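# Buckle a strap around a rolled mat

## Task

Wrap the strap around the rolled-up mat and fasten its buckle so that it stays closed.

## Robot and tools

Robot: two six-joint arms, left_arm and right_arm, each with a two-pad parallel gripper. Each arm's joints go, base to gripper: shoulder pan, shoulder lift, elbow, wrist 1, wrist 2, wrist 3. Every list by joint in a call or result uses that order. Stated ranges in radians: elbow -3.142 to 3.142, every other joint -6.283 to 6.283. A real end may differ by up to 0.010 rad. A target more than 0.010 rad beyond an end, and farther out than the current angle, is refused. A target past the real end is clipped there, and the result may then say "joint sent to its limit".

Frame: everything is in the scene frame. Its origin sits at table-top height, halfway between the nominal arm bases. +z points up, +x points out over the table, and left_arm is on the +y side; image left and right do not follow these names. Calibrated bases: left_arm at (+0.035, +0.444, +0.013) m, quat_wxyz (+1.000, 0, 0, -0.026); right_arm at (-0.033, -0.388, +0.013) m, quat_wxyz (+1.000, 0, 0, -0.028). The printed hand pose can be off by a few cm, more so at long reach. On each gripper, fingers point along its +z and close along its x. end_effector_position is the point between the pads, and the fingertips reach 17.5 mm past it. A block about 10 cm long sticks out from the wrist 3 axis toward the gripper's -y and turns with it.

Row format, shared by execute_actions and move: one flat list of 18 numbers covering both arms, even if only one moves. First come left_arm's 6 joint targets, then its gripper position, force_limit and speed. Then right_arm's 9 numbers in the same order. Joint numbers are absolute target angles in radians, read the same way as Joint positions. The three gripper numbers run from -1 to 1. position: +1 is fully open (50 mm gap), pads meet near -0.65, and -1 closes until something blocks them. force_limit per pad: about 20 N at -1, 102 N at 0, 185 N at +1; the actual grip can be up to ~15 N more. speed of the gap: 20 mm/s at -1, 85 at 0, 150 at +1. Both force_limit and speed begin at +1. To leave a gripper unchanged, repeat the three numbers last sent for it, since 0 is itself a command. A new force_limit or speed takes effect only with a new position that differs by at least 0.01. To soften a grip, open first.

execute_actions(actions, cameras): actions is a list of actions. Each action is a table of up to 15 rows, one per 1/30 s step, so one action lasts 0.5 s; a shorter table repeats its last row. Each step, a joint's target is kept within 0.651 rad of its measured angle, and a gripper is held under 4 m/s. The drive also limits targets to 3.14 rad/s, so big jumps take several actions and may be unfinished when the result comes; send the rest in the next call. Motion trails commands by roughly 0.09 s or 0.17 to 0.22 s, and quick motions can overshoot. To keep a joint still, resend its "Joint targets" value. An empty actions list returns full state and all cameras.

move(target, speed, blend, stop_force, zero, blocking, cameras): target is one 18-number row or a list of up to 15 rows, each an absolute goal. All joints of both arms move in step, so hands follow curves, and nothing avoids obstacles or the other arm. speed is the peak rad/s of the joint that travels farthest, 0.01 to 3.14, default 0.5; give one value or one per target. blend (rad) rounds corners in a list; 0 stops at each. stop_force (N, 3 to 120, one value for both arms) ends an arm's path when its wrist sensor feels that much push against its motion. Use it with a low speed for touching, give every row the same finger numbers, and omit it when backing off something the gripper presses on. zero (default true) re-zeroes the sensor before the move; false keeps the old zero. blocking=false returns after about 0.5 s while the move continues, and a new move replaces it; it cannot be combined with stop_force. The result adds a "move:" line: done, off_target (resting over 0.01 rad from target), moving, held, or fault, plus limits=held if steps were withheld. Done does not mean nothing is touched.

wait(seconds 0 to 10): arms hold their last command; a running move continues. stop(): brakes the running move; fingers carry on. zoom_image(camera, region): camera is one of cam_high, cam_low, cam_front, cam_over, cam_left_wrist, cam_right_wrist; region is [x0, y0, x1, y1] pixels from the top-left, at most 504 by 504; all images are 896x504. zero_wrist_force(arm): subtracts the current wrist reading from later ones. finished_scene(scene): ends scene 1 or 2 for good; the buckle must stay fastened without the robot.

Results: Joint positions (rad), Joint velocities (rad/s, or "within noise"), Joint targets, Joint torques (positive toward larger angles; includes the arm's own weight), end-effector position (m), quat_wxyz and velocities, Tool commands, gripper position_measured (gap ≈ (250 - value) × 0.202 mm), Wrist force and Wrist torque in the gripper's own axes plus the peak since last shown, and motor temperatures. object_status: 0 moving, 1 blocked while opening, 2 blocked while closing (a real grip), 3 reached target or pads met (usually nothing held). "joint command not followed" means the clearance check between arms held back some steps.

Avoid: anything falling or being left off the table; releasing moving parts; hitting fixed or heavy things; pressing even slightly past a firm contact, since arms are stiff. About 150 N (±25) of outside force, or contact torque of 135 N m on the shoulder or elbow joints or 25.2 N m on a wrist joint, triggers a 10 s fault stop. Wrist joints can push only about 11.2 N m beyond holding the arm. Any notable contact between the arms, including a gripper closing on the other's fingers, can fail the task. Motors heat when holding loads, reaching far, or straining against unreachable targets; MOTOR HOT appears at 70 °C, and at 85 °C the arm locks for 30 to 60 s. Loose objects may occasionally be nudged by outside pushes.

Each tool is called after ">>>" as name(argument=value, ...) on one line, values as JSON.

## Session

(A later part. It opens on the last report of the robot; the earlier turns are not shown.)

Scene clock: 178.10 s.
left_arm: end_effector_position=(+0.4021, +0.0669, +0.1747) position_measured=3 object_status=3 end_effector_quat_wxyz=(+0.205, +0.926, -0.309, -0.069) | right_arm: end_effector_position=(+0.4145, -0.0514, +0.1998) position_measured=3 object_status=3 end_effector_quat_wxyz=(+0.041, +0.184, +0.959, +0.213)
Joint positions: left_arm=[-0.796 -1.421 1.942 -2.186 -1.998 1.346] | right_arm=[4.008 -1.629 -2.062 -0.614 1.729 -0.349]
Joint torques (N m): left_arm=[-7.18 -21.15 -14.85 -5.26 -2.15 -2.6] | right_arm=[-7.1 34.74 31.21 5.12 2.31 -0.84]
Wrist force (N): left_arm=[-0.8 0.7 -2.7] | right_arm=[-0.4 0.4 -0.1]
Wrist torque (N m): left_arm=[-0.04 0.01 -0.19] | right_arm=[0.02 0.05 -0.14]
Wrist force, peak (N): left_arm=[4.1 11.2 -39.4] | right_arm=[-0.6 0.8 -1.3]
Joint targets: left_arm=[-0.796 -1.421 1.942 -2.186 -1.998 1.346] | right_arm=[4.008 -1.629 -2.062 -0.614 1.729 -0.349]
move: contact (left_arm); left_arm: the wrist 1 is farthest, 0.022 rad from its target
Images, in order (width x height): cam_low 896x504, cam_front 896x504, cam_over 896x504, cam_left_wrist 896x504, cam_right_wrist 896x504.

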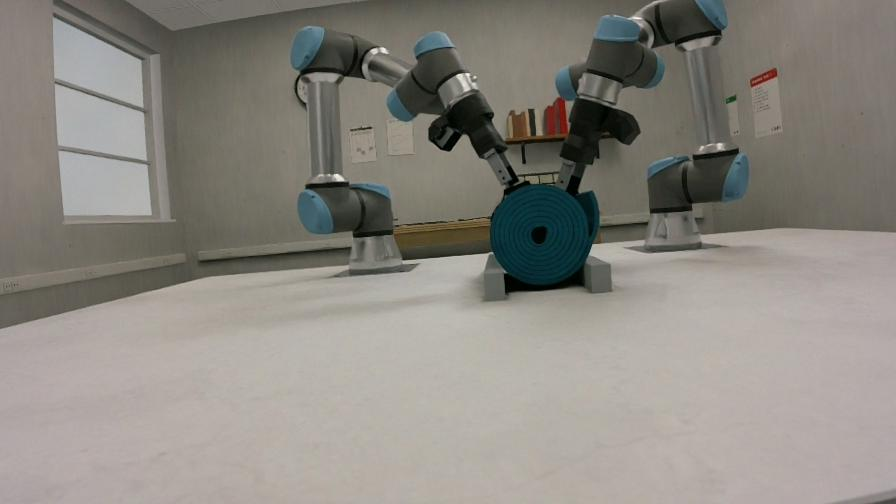

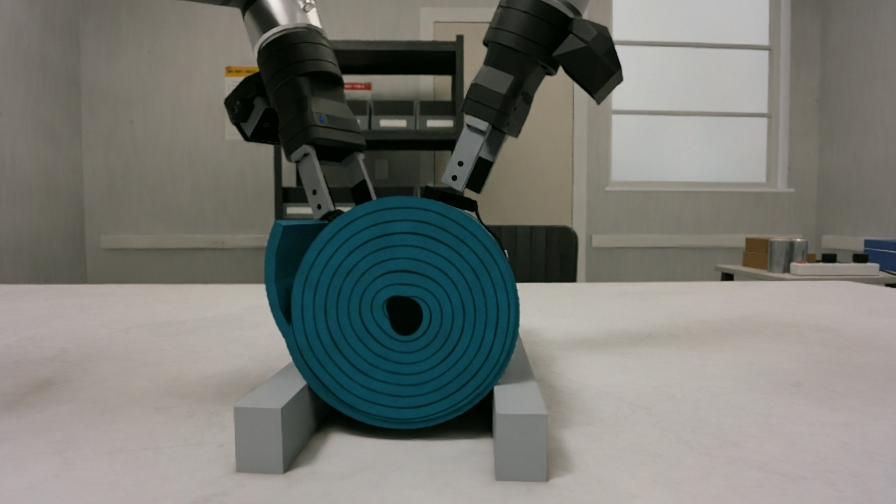

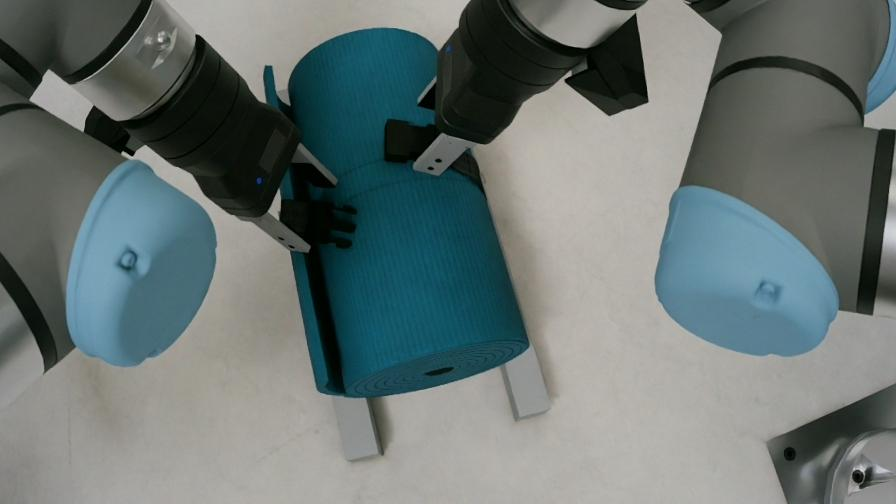

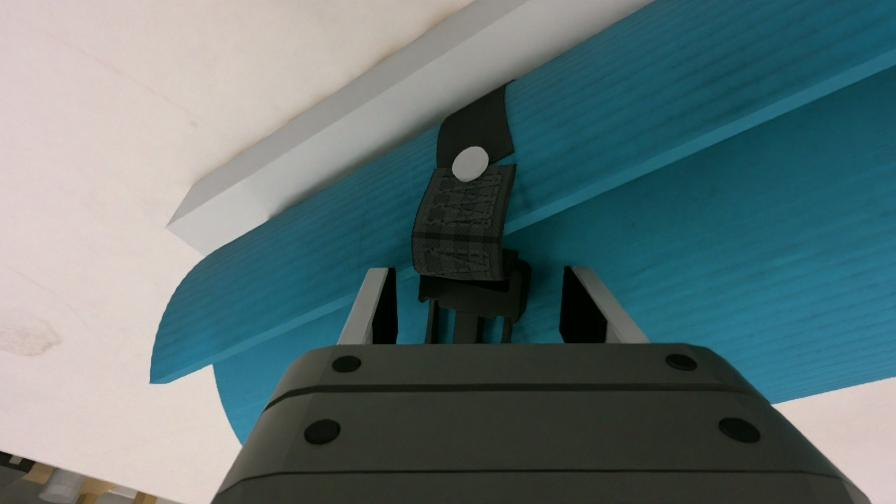

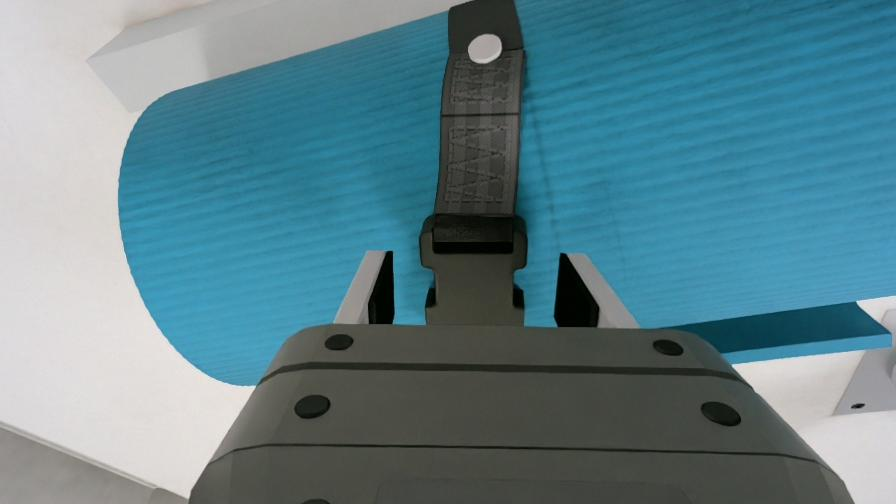

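>>> move(target=[-0.8098,-1.5194,2.0448,-2.3408,-1.9356,0.988,1,1,1,4.008,-1.629,-2.062,-0.614,1.729,-0.349,1,1,1], speed=0.3)

>>> move(target=[-0.8329,-1.4706,2.0758,-2.4291,-1.9299,0.967,1,1,1,4.0145,-1.6667,-2.0703,-0.5659,1.7267,-0.343,1,1,1], speed=0.06, stop_force=8, cameras=["cam_low","cam_front","cam_over","cam_left_wrist","cam_right_wrist"])

>>> zoom_image(camera="cam_over", region=[240, 60, 520, 280])

>>> zoom_image(camera="cam_front", region=[240, 120, 560, 300])

>>> zoom_image(camera="cam_low", region=[460, 130, 640, 230])

Scene clock: 212.87 s.
left_arm: end_effector_position=(+0.4025, +0.0782, +0.1922) position_measured=3 object_status=3 end_effector_quat_wxyz=(+0.214, +0.963, -0.158, -0.029) | right_arm: end_effector_position=(+0.4144, -0.0517, +0.1993) position_measured=3 object_status=3 end_effector_quat_wxyz=(+0.041, +0.184, +0.959, +0.212)
Joint positions: left_arm=[-0.81 -1.519 2.045 -2.341 -1.936 0.988] | right_arm=[4.008 -1.629 -2.062 -0.614 1.729 -0.349]
Joint torques (N m): left_arm=[3.55 -19.18 -29.77 -1.18 -2.47 0.29] | right_arm=[-7.49 14.73 12.78 2.52 -2.36 -0.89]
Wrist force (N): left_arm=[-0.2 -0.7 0.8] | right_arm=[-0.5 0.4 0.1]
Wrist torque (N m): left_arm=[-0.07 0.06 -0.17] | right_arm=[0.02 0.06 -0.14]
Wrist force, peak (N): left_arm=[-0.4 0.6 -3.3] | right_arm=[-0.6 0.5 0.0]
Joint targets: left_arm=[-0.810 -1.519 2.045 -2.341 -1.936 0.988] | right_arm=[4.008 -1.629 -2.062 -0.614 1.729 -0.349]
move: done

Scene clock: 215.27 s.
left_arm: end_effector_position=(+0.4003, +0.0701, +0.1744) position_measured=3 object_status=3 end_effector_quat_wxyz=(+0.214, +0.963, -0.159, -0.029) | right_arm: end_effector_position=(+0.4168, -0.0453, +0.1854) position_measured=3 object_status=3 end_effector_quat_wxyz=(+0.041, +0.184, +0.959, +0.213)
Joint positions: left_arm=[-0.825 -1.487 2.065 -2.399 -1.932 0.974] | right_arm=[4.014 -1.662 -2.069 -0.572 1.727 -0.344]
Joint torques (N m): left_arm=[9.07 -32.91 -25.14 -4.37 -1.64 2.57] | right_arm=[-6.09 31.85 28.05 4.16 0.52 -0.81]
Wrist force (N): left_arm=[0.4 2.6 -7.6] | right_arm=[-0.3 -0.6 -8.3]
Wrist torque (N m): left_arm=[0.02 -0.15 -0.15] | right_arm=[0.06 0.31 -0.16]
Wrist force, peak (N): left_arm=[0.0 5.3 -13.9] | right_arm=[0.7 -4.0 -18.3]
Joint targets: left_arm=[-0.825 -1.487 2.065 -2.399 -1.932 0.974] | right_arm=[4.014 -1.662 -2.069 -0.572 1.727 -0.344]
move: contact (left_arm, right_arm); left_arm: the wrist 1 is farthest, 0.030 rad from its target
Images, in order (width x height): cam_low 896x504, cam_front 896x504, cam_over 896x504, cam_left_wrist 896x504, cam_right_wrist 896x504.

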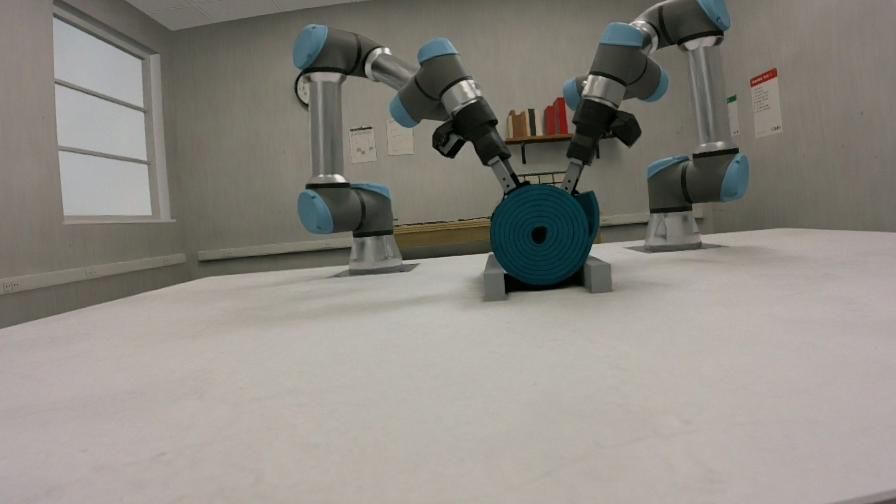

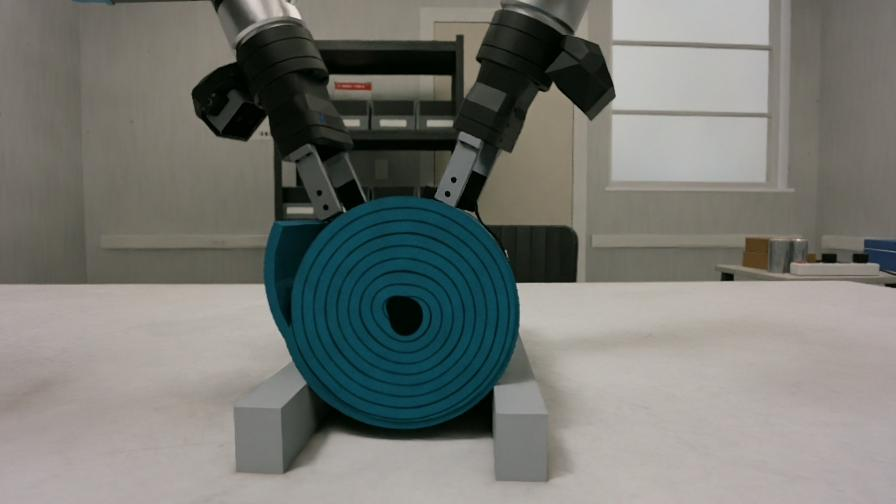

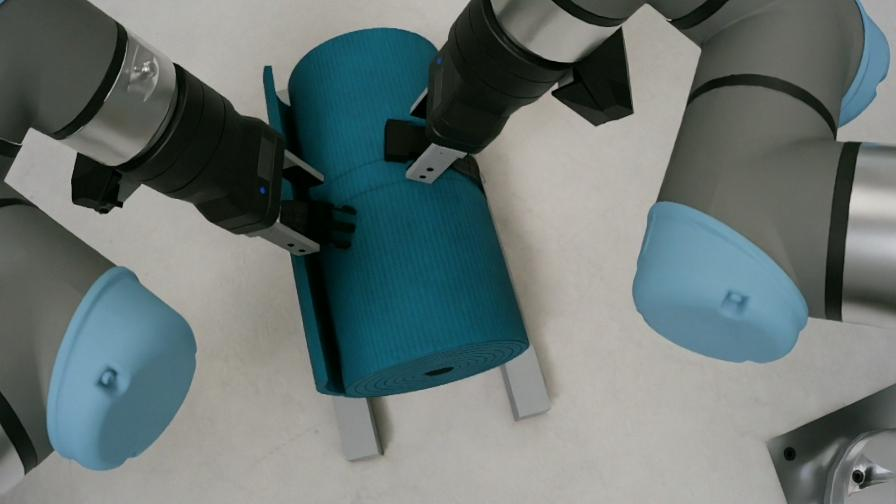

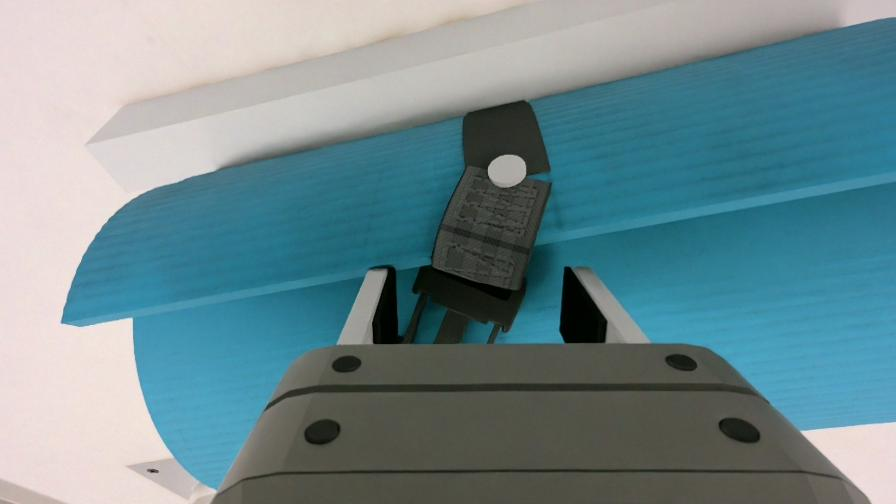

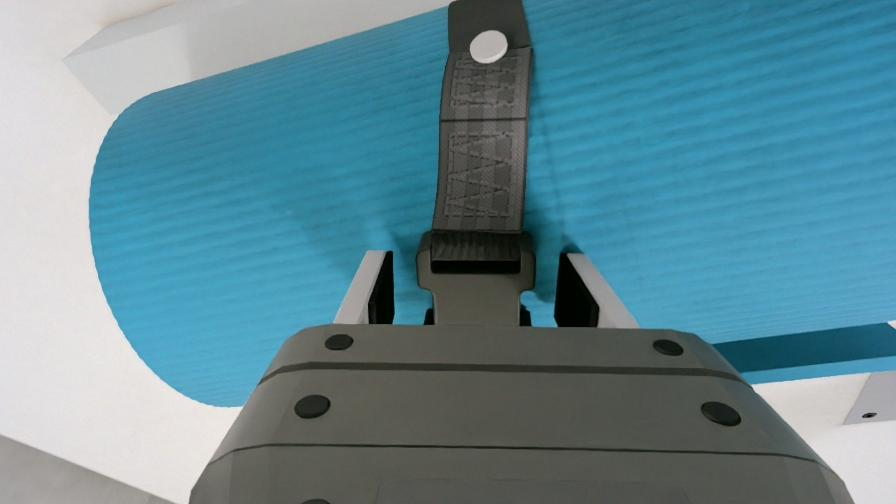

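Scaled by 1.800.

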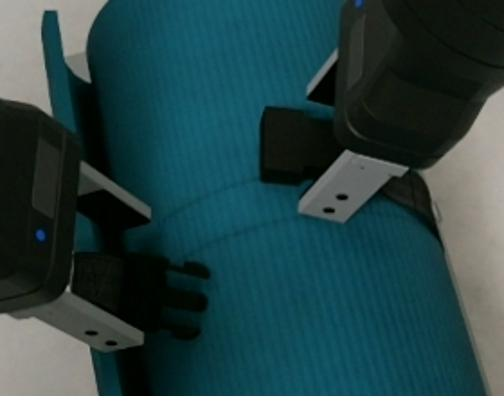

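Scaled by 1.575.

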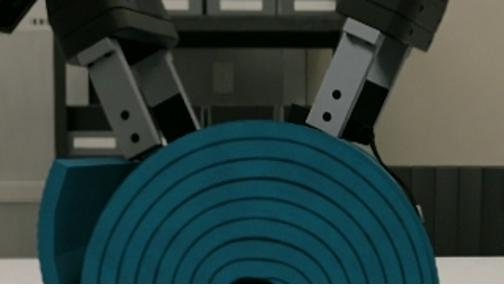

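Scaled by 2.800.

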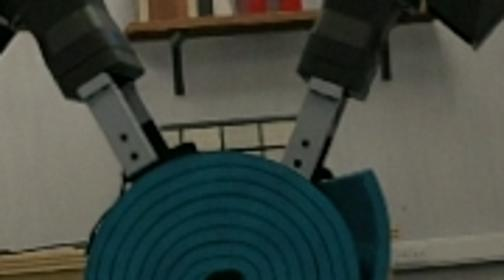

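>>> move(target=[-0.825,-1.487,2.065,-2.399,-1.932,0.974,-1,-0.9,-1,4.014,-1.662,-2.069,-0.572,1.727,-0.344,-1,-0.8,-1], cameras=["cam_low","cam_front","cam_over","cam_left_wrist","cam_right_wrist"])

>>> zoom_image(camera="cam_over", region=[240, 60, 520, 280])

>>> zoom_image(camera="cam_front", region=[240, 120, 560, 300])

Scene clock: 227.90 s.
left_arm: end_effector_position=(+0.4003, +0.0700, +0.1743) position_measured=248 object_status=2 end_effector_quat_wxyz=(+0.214, +0.963, -0.158, -0.029) | right_arm: end_effector_position=(+0.4168, -0.0450, +0.1853) position_measured=84 object_status=2 end_effector_quat_wxyz=(+0.041, +0.184, +0.959, +0.213)
Joint positions: left_arm=[-0.825 -1.487 2.065 -2.399 -1.932 0.974] | right_arm=[4.014 -1.662 -2.069 -0.572 1.727 -0.344]
Joint torques (N m): left_arm=[-4.1 -19.59 -28.94 -5.05 -2.03 -2.5] | right_arm=[6.33 21.84 21.69 2.32 -2.45 1.09]
Wrist force (N): left_arm=[-0.6 -0.1 0.2] | right_arm=[-0.3 0.5 -0.6]
Wrist torque (N m): left_arm=[-0.07 0.07 -0.09] | right_arm=[0.00 0.07 -0.14]
Wrist force, peak (N): left_arm=[0.6 2.6 -7.9] | right_arm=[-0.3 -0.5 -8.5]
Joint targets: left_arm=[-0.825 -1.487 2.065 -2.399 -1.932 0.974] | right_arm=[4.014 -1.662 -2.069 -0.572 1.727 -0.344]
move: done
Images, in order (width x height): cam_low 896x504, cam_front 896x504, cam_over 896x504, cam_left_wrist 896x504, cam_right_wrist 896x504.

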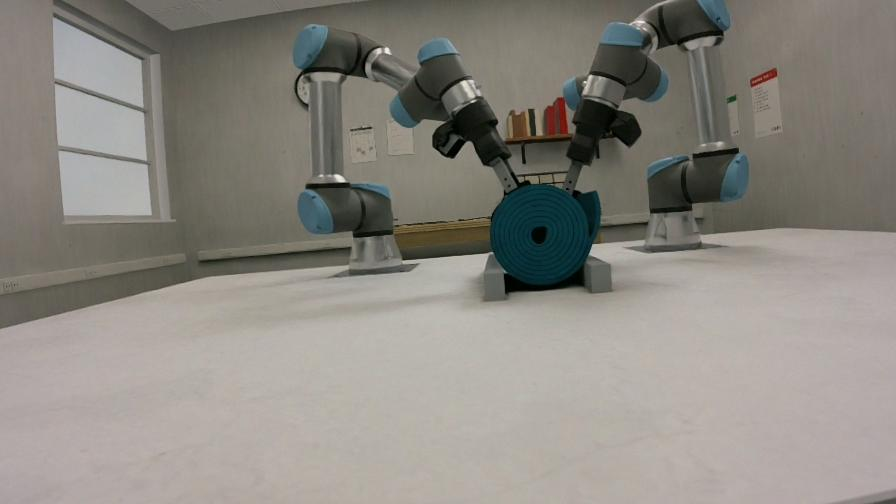

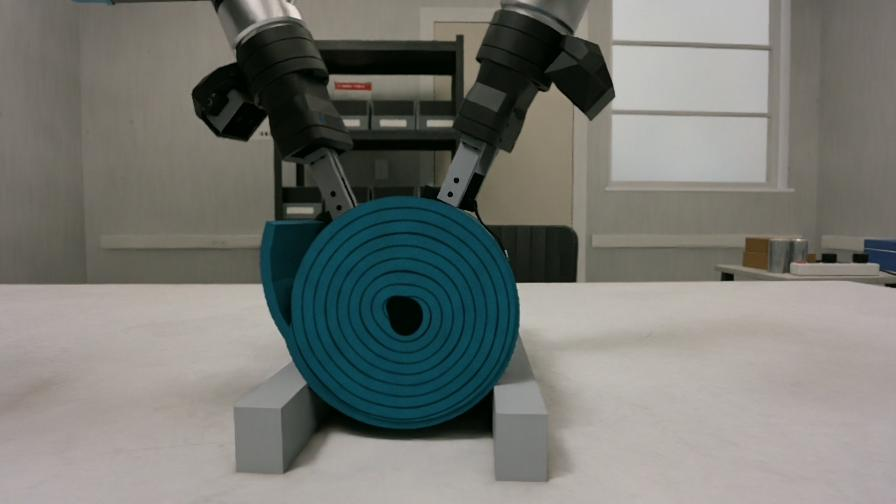

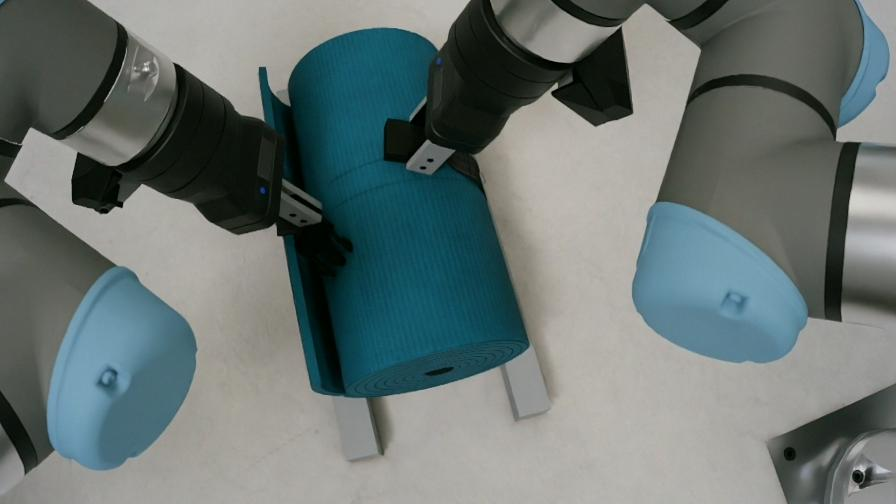

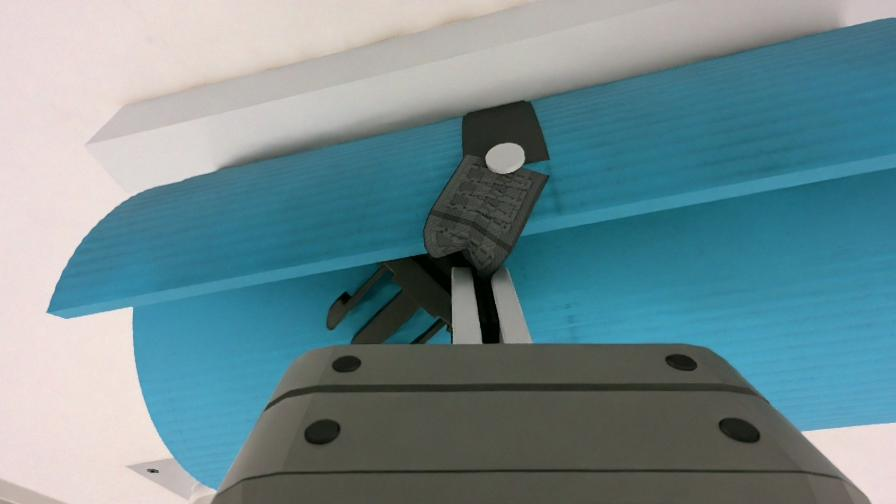

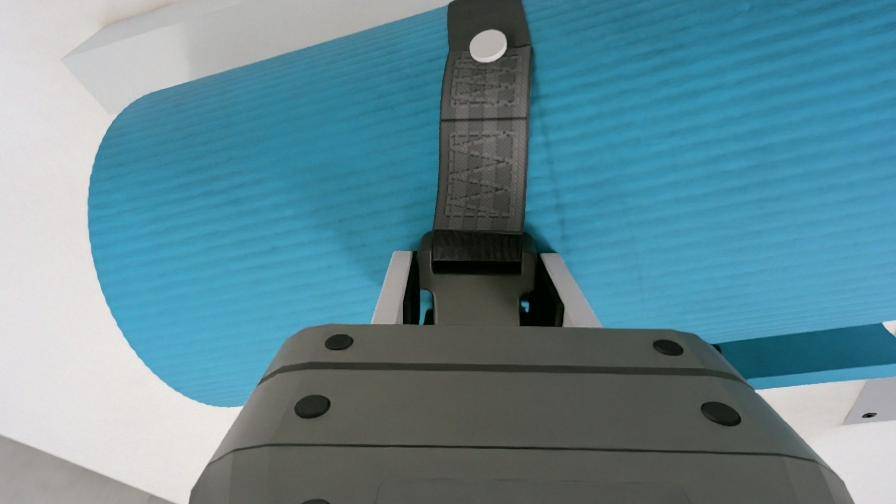

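Scaled by 1.800.

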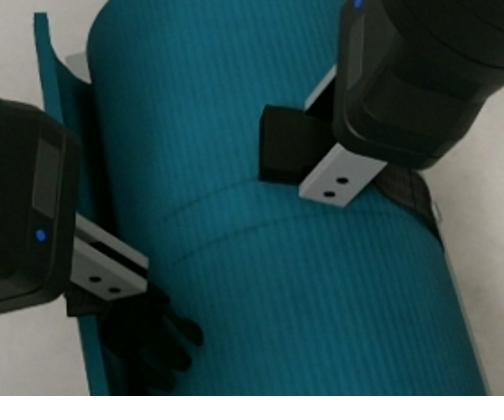

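Scaled by 1.575.

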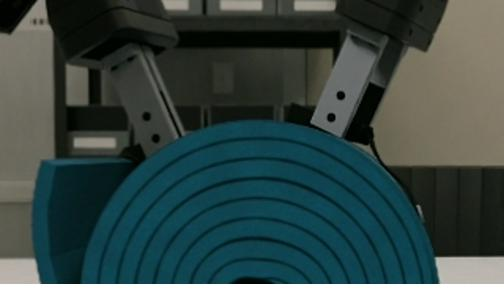

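>>> move(target=[-0.8098,-1.5194,2.0448,-2.3408,-1.9356,0.988,1,-0.9,1,4.014,-1.662,-2.069,-0.572,1.727,-0.344,-1,-0.8,-1], speed=0.3, cameras=["cam_over","cam_left_wrist","cam_front"])

>>> zoom_image(camera="cam_over", region=[240, 60, 520, 280])

>>> zoom_image(camera="cam_left_wrist", region=[340, 120, 640, 350])

>>> zoom_image(camera="cam_front", region=[240, 160, 440, 300])

Scene clock: 242.67 s.
left_arm: end_effector_position=(+0.4026, +0.0783, +0.1924) position_measured=3 object_status=3 end_effector_quat_wxyz=(+0.214, +0.963, -0.158, -0.029) end_effector_velocity=(+0.000, +0.000, -0.001) end_effector_angular_velocity=(-0.002, +0.000, +0.000) | right_arm: end_effector_position=(+0.4168, -0.0450, +0.1853) position_measured=84 object_status=2 end_effector_quat_wxyz=(+0.041, +0.184, +0.959, +0.213)
Joint positions: left_arm=[-0.81 -1.52 2.045 -2.341 -1.936 0.988] | right_arm=[4.014 -1.662 -2.069 -0.572 1.727 -0.344]
Joint velocities: left_arm=[0.001 0.003 0.001 -0.006 -0.001 0] | right_arm=[within noise]
Joint torques (N m): left_arm=[-6.19 -20.36 -16.94 -6.01 -1.32 -1.33] | right_arm=[6.23 33.14 15.06 2.38 -2.41 0.99]
Wrist force (N): left_arm=[-0.3 -0.8 0.7] | right_arm=[-0.3 0.5 -0.9]
Wrist torque (N m): left_arm=[-0.09 0.08 -0.17] | right_arm=[0.02 0.06 -0.14]
Wrist force, peak (N): left_arm=[-0.3 -0.9 1.4] | right_arm=[-0.5 0.7 -0.7]
Joint targets: left_arm=[-0.810 -1.519 2.045 -2.341 -1.936 0.988] | right_arm=[4.014 -1.662 -2.069 -0.572 1.727 -0.344]
move: done
Images, in order (width x height): cam_front 896x504, cam_over 896x504, cam_left_wrist 896x504.

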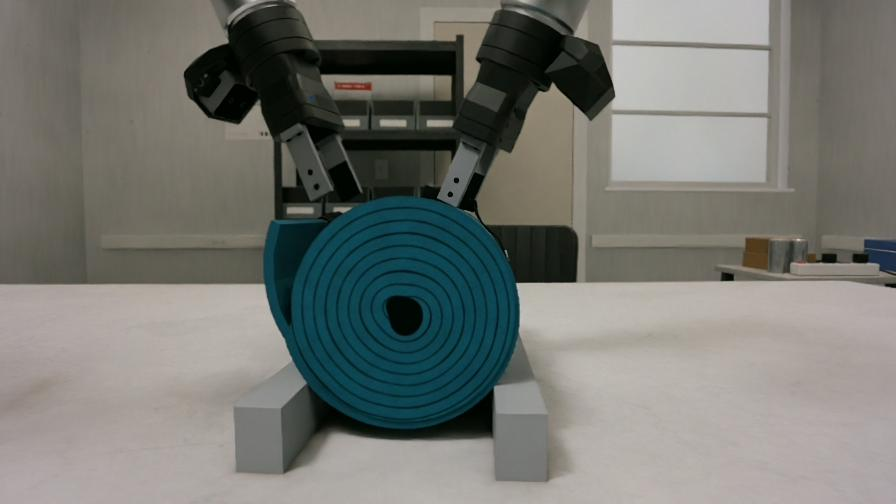

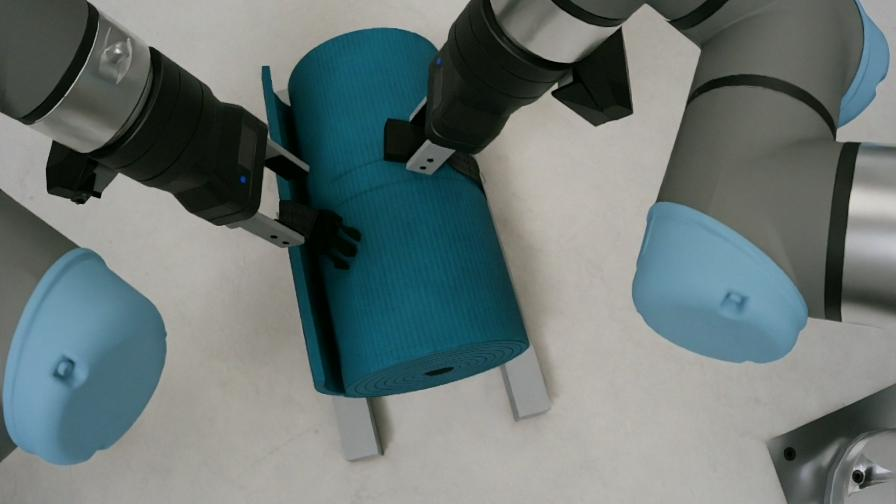

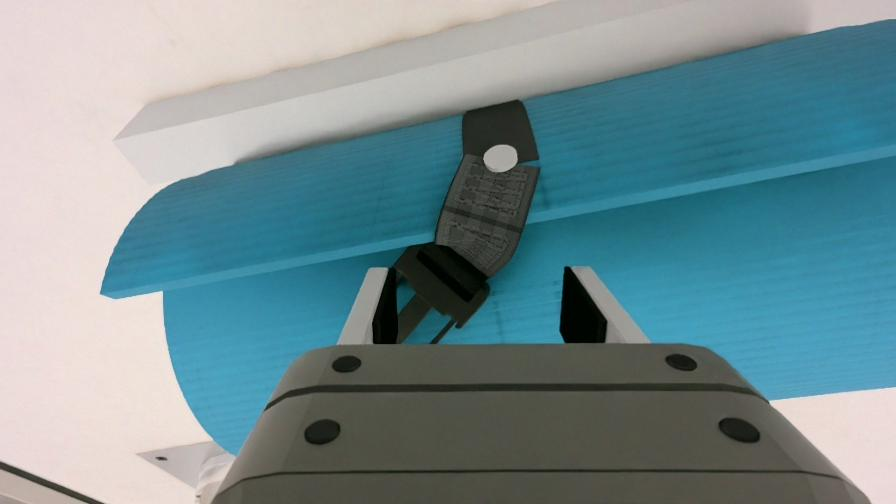

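Scaled by 1.800.

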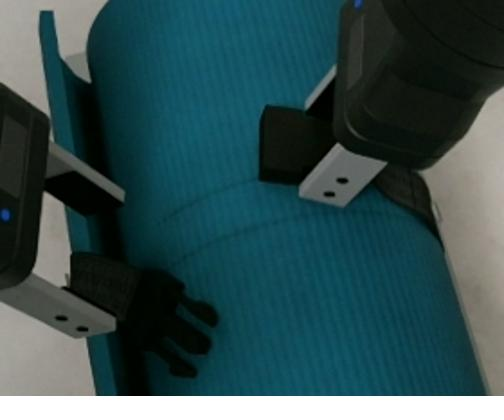

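Scaled by 1.680.

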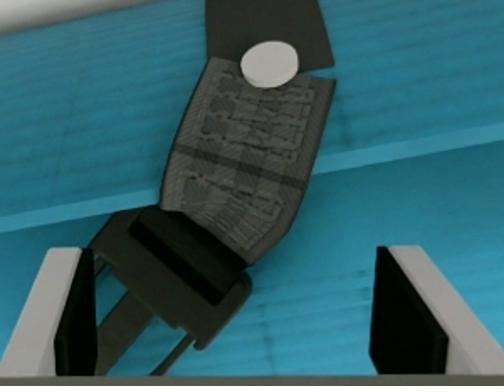

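Scaled by 2.520.

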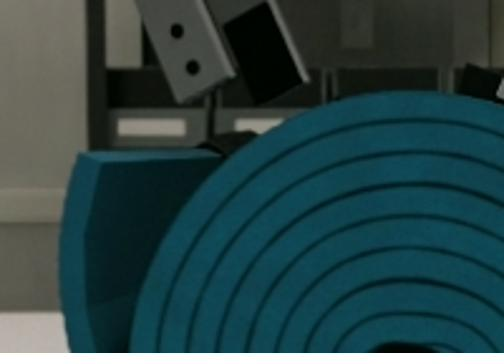

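>>> move(target=[[-0.9254,-1.6874,2.3971,-2.8887,-1.9384,0.4767,-1,-0.9,1,4.014,-1.662,-2.069,-0.572,1.727,-0.344,-1,-0.8,-1],[-0.9662,-1.5688,2.4011,-3.0234,-1.9153,0.4417,-1,-0.9,1,4.014,-1.662,-2.069,-0.572,1.727,-0.344,-1,-0.8,-1]], speed=[0.5,0.1], stop_force=8, cameras=["cam_over","cam_left_wrist"])

>>> zoom_image(camera="cam_over", region=[240, 60, 520, 280])

Scene clock: 282.40 s.
left_arm: end_effector_position=(+0.3304, +0.0544, +0.1722) position_measured=251 object_status=3 end_effector_quat_wxyz=(+0.342, +0.940, +0.000, +0.000) | right_arm: end_effector_position=(+0.4168, -0.0450, +0.1853) position_measured=84 object_status=2 end_effector_quat_wxyz=(+0.041, +0.184, +0.959, +0.213)
Joint positions: left_arm=[-0.963 -1.578 2.401 -3.013 -1.917 0.444] | right_arm=[4.014 -1.662 -2.069 -0.572 1.727 -0.344]
Joint torques (N m): left_arm=[7.88 -9.65 -24.93 -5.62 -2.12 2.37] | right_arm=[5.62 33.02 14.74 2.72 -2.18 1.02]
Wrist force (N): left_arm=[-1.0 -2.2 -7.7] | right_arm=[-0.5 0.6 -0.5]
Wrist torque (N m): left_arm=[-0.14 0.15 -0.15] | right_arm=[0.03 0.05 -0.14]
Wrist force, peak (N): left_arm=[-15.0 -16.0 -79.6] | right_arm=[-0.3 0.7 -0.9]
Joint targets: left_arm=[-0.963 -1.578 2.401 -3.013 -1.917 0.444] | right_arm=[4.014 -1.662 -2.069 -0.572 1.727 -0.344]
move: contact (left_arm); path passed 1 of 2 targets; left_arm: the wrist 1 is farthest, 0.011 rad from its target
Images, in order (width x height): cam_over 896x504, cam_left_wrist 896x504.

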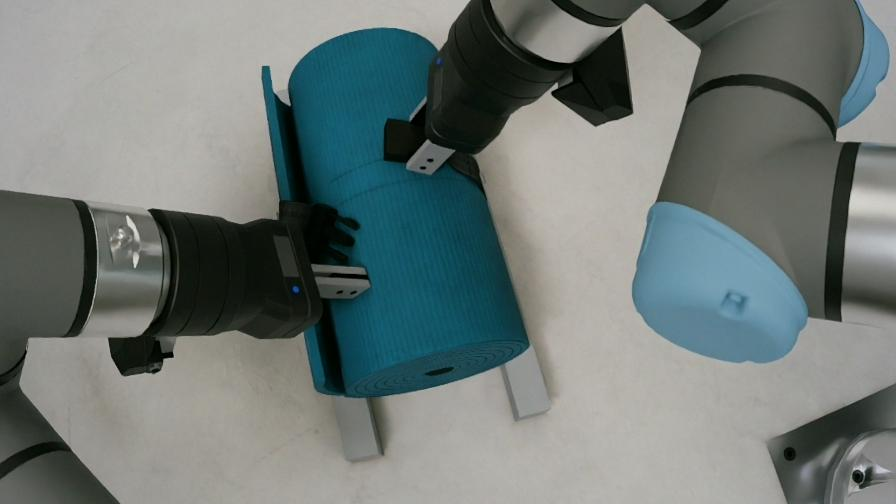

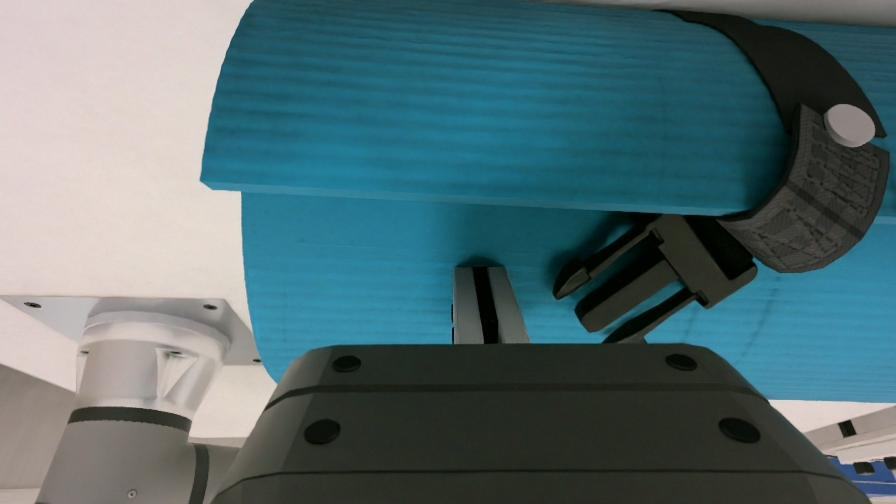

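Scaled by 1.800.

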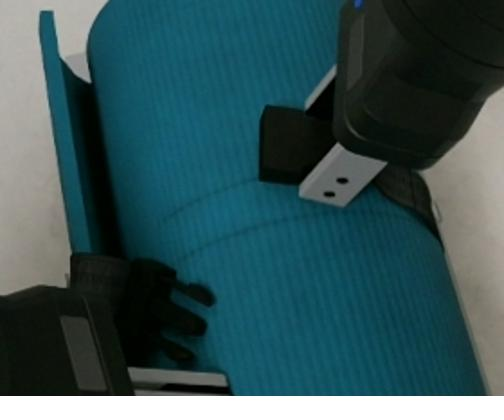

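>>> move(target=[[-0.9662,-1.5812,2.3949,-3.0048,-1.9153,0.4417,-1,-0.9,1,4.014,-1.662,-2.069,-0.572,1.727,-0.344,-1,-0.8,-1],[-0.8386,-1.4805,2.2749,-2.9435,-1.9871,0.5546,-1,-0.9,1,4.014,-1.662,-2.069,-0.572,1.727,-0.344,-1,-0.8,-1]], speed=[0.1,0.06], cameras=["cam_over","cam_left_wrist"])

>>> move(target=[-0.7828,-1.5745,2.2499,-2.8028,-2.0171,0.6064,1,-0.9,1,4.014,-1.662,-2.069,-0.572,1.727,-0.344,-1,-0.8,-1], speed=0.2, stop_force=30, cameras=["cam_over","cam_left_wrist","cam_front","cam_high"])

>>> zoom_image(camera="cam_over", region=[240, 60, 520, 280])

>>> zoom_image(camera="cam_front", region=[240, 160, 440, 300])

Scene clock: 291.57 s.
left_arm: end_effector_position=(+0.3885, +0.0525, +0.1747) position_measured=251 object_status=3 end_effector_quat_wxyz=(+0.342, +0.940, +0.000, +0.000) | right_arm: end_effector_position=(+0.4168, -0.0450, +0.1853) position_measured=84 object_status=2 end_effector_quat_wxyz=(+0.041, +0.184, +0.959, +0.213)
Joint positions: left_arm=[-0.838 -1.48 2.275 -2.943 -1.987 0.555] | right_arm=[4.014 -1.662 -2.069 -0.572 1.727 -0.344]
Joint torques (N m): left_arm=[-7.45 -34.16 -13.42 -4.49 0.88 -2.45] | right_arm=[5.18 33.15 14.51 4.14 -2.1 0.95]
Wrist force (N): left_arm=[-0.6 -1.7 1.1] | right_arm=[-0.5 0.8 -0.5]
Wrist torque (N m): left_arm=[-0.22 0.15 -0.22] | right_arm=[0.03 0.06 -0.13]
Wrist force, peak (N): left_arm=[-2.3 -6.4 -7.1] | right_arm=[-0.5 1.1 -0.6]
Joint targets: left_arm=[-0.839 -1.480 2.275 -2.943 -1.987 0.555] | right_arm=[4.014 -1.662 -2.069 -0.572 1.727 -0.344]
move: done
Images, in order (width x height): cam_over 896x504, cam_left_wrist 896x504.

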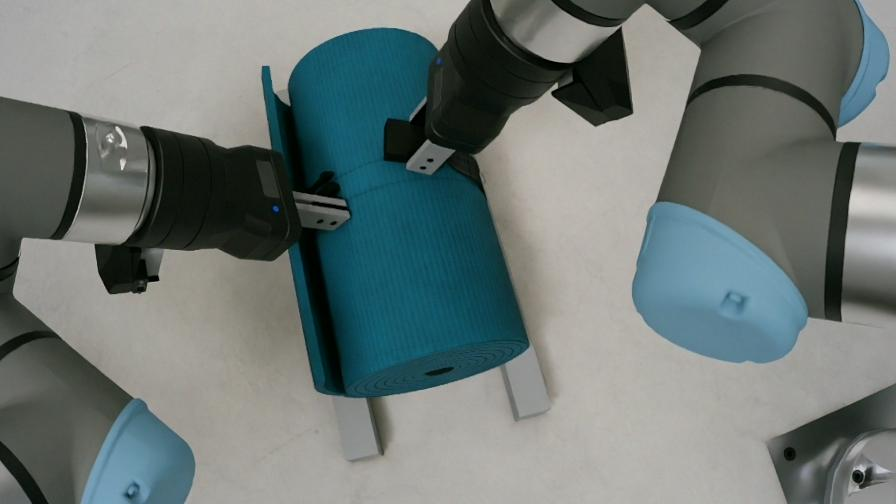

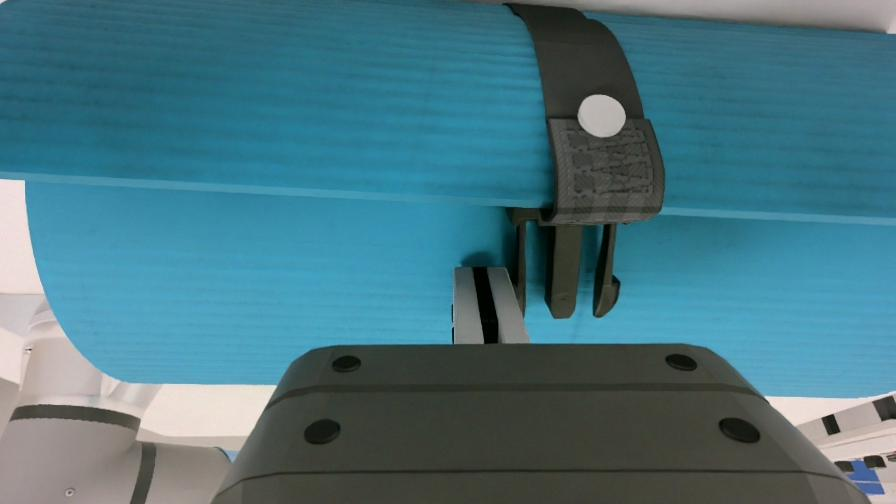

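Scene clock: 293.30 s.
left_arm: end_effector_position=(+0.3954, +0.0781, +0.2092) position_measured=3 object_status=3 end_effector_quat_wxyz=(+0.342, +0.940, +0.000, +0.000) | right_arm: end_effector_position=(+0.4168, -0.0450, +0.1853) position_measured=84 object_status=2 end_effector_quat_wxyz=(+0.041, +0.184, +0.959, +0.213)
Joint positions: left_arm=[-0.783 -1.575 2.25 -2.803 -2.017 0.606] | right_arm=[4.014 -1.662 -2.069 -0.572 1.727 -0.344]
Joint torques (N m): left_arm=[-8.8 -14.61 -13.83 -2.69 0.8 -2.43] | right_arm=[5.33 32.65 14.9 4.5 -2.18 0.96]
Wrist force (N): left_arm=[-0.7 -1.8 1.0] | right_arm=[-0.2 0.9 -0.3]
Wrist torque (N m): left_arm=[-0.24 0.17 -0.18] | right_arm=[0.04 0.03 -0.13]
Wrist force, peak (N): left_arm=[-1.1 -1.8 2.4] | right_arm=[-0.5 0.9 -0.6]
Joint targets: left_arm=[-0.783 -1.574 2.250 -2.803 -2.017 0.606] | right_arm=[4.014 -1.662 -2.069 -0.572 1.727 -0.344]
move: done
Images, in order (width x height): cam_high 896x504, cam_front 896x504, cam_over 896x504, cam_left_wrist 896x504.

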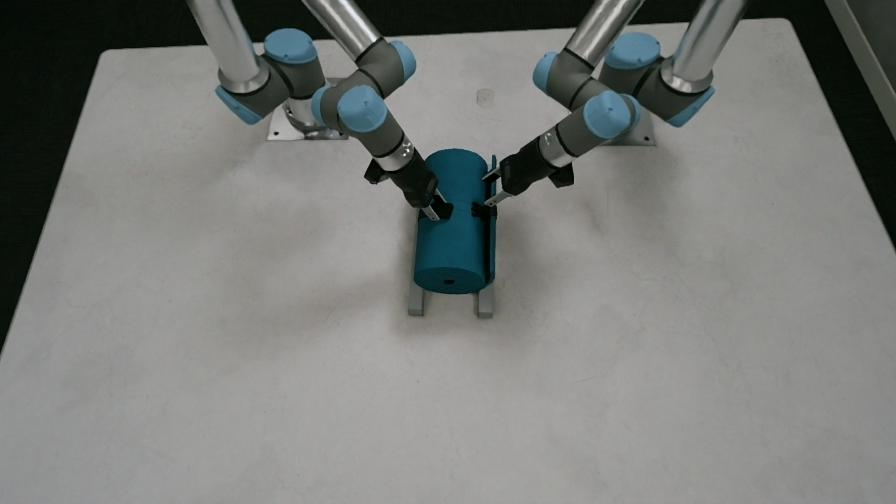

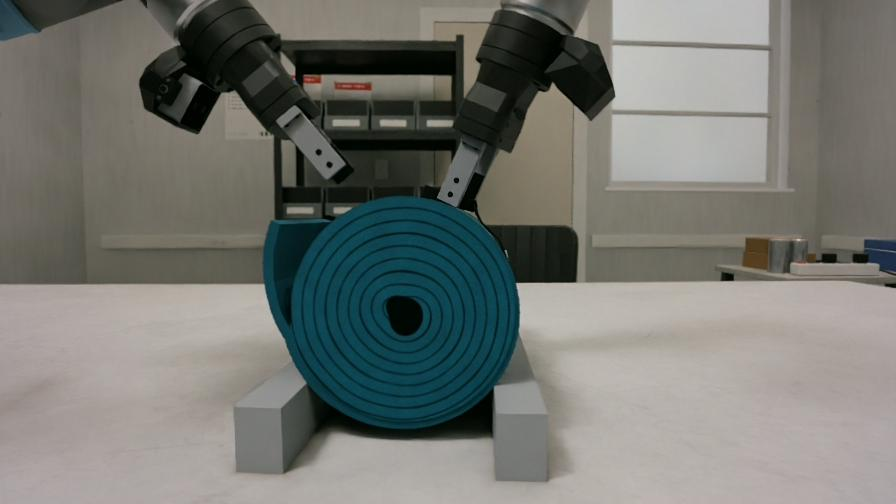

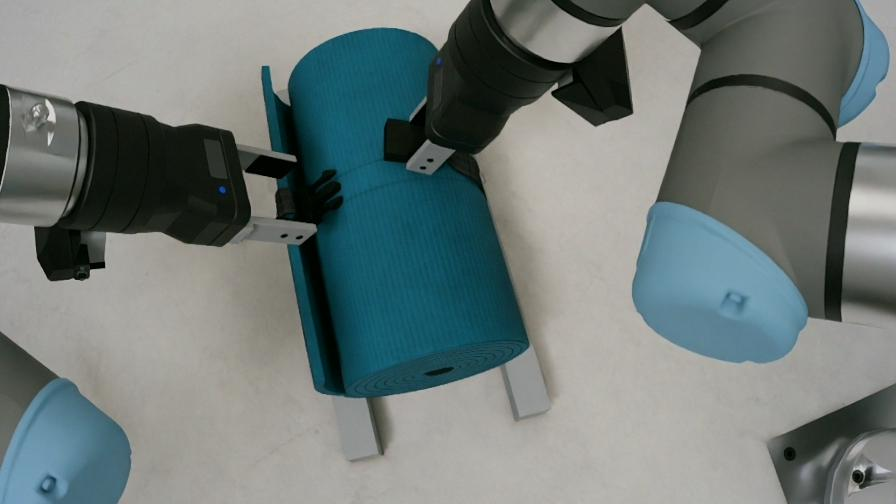

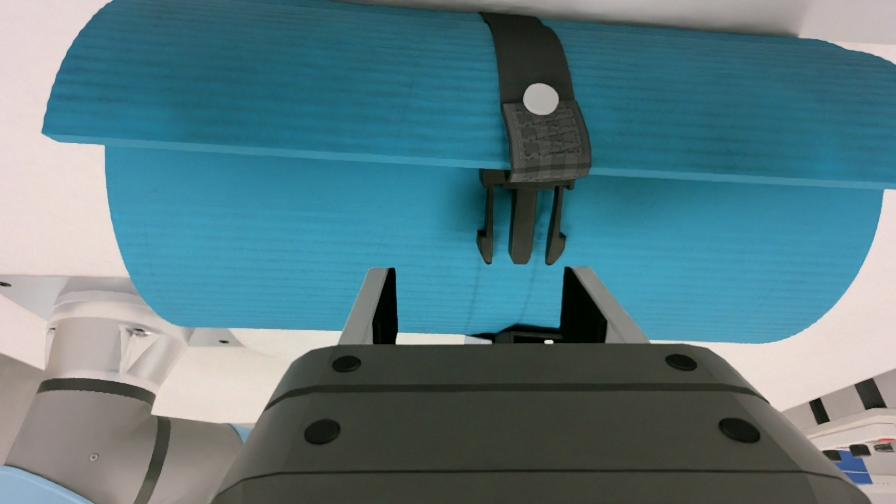

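Scaled by 1.800.

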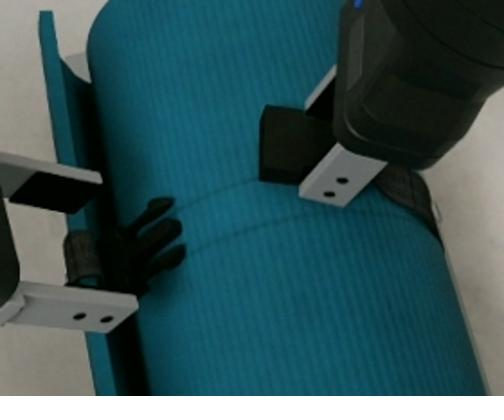

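Scaled by 2.520.

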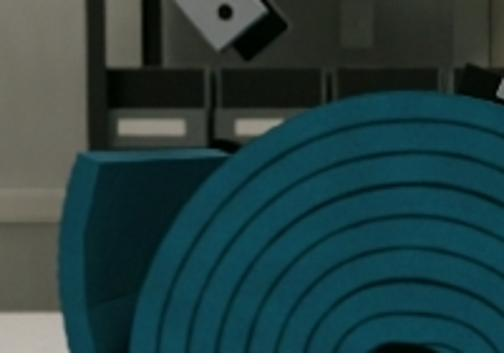

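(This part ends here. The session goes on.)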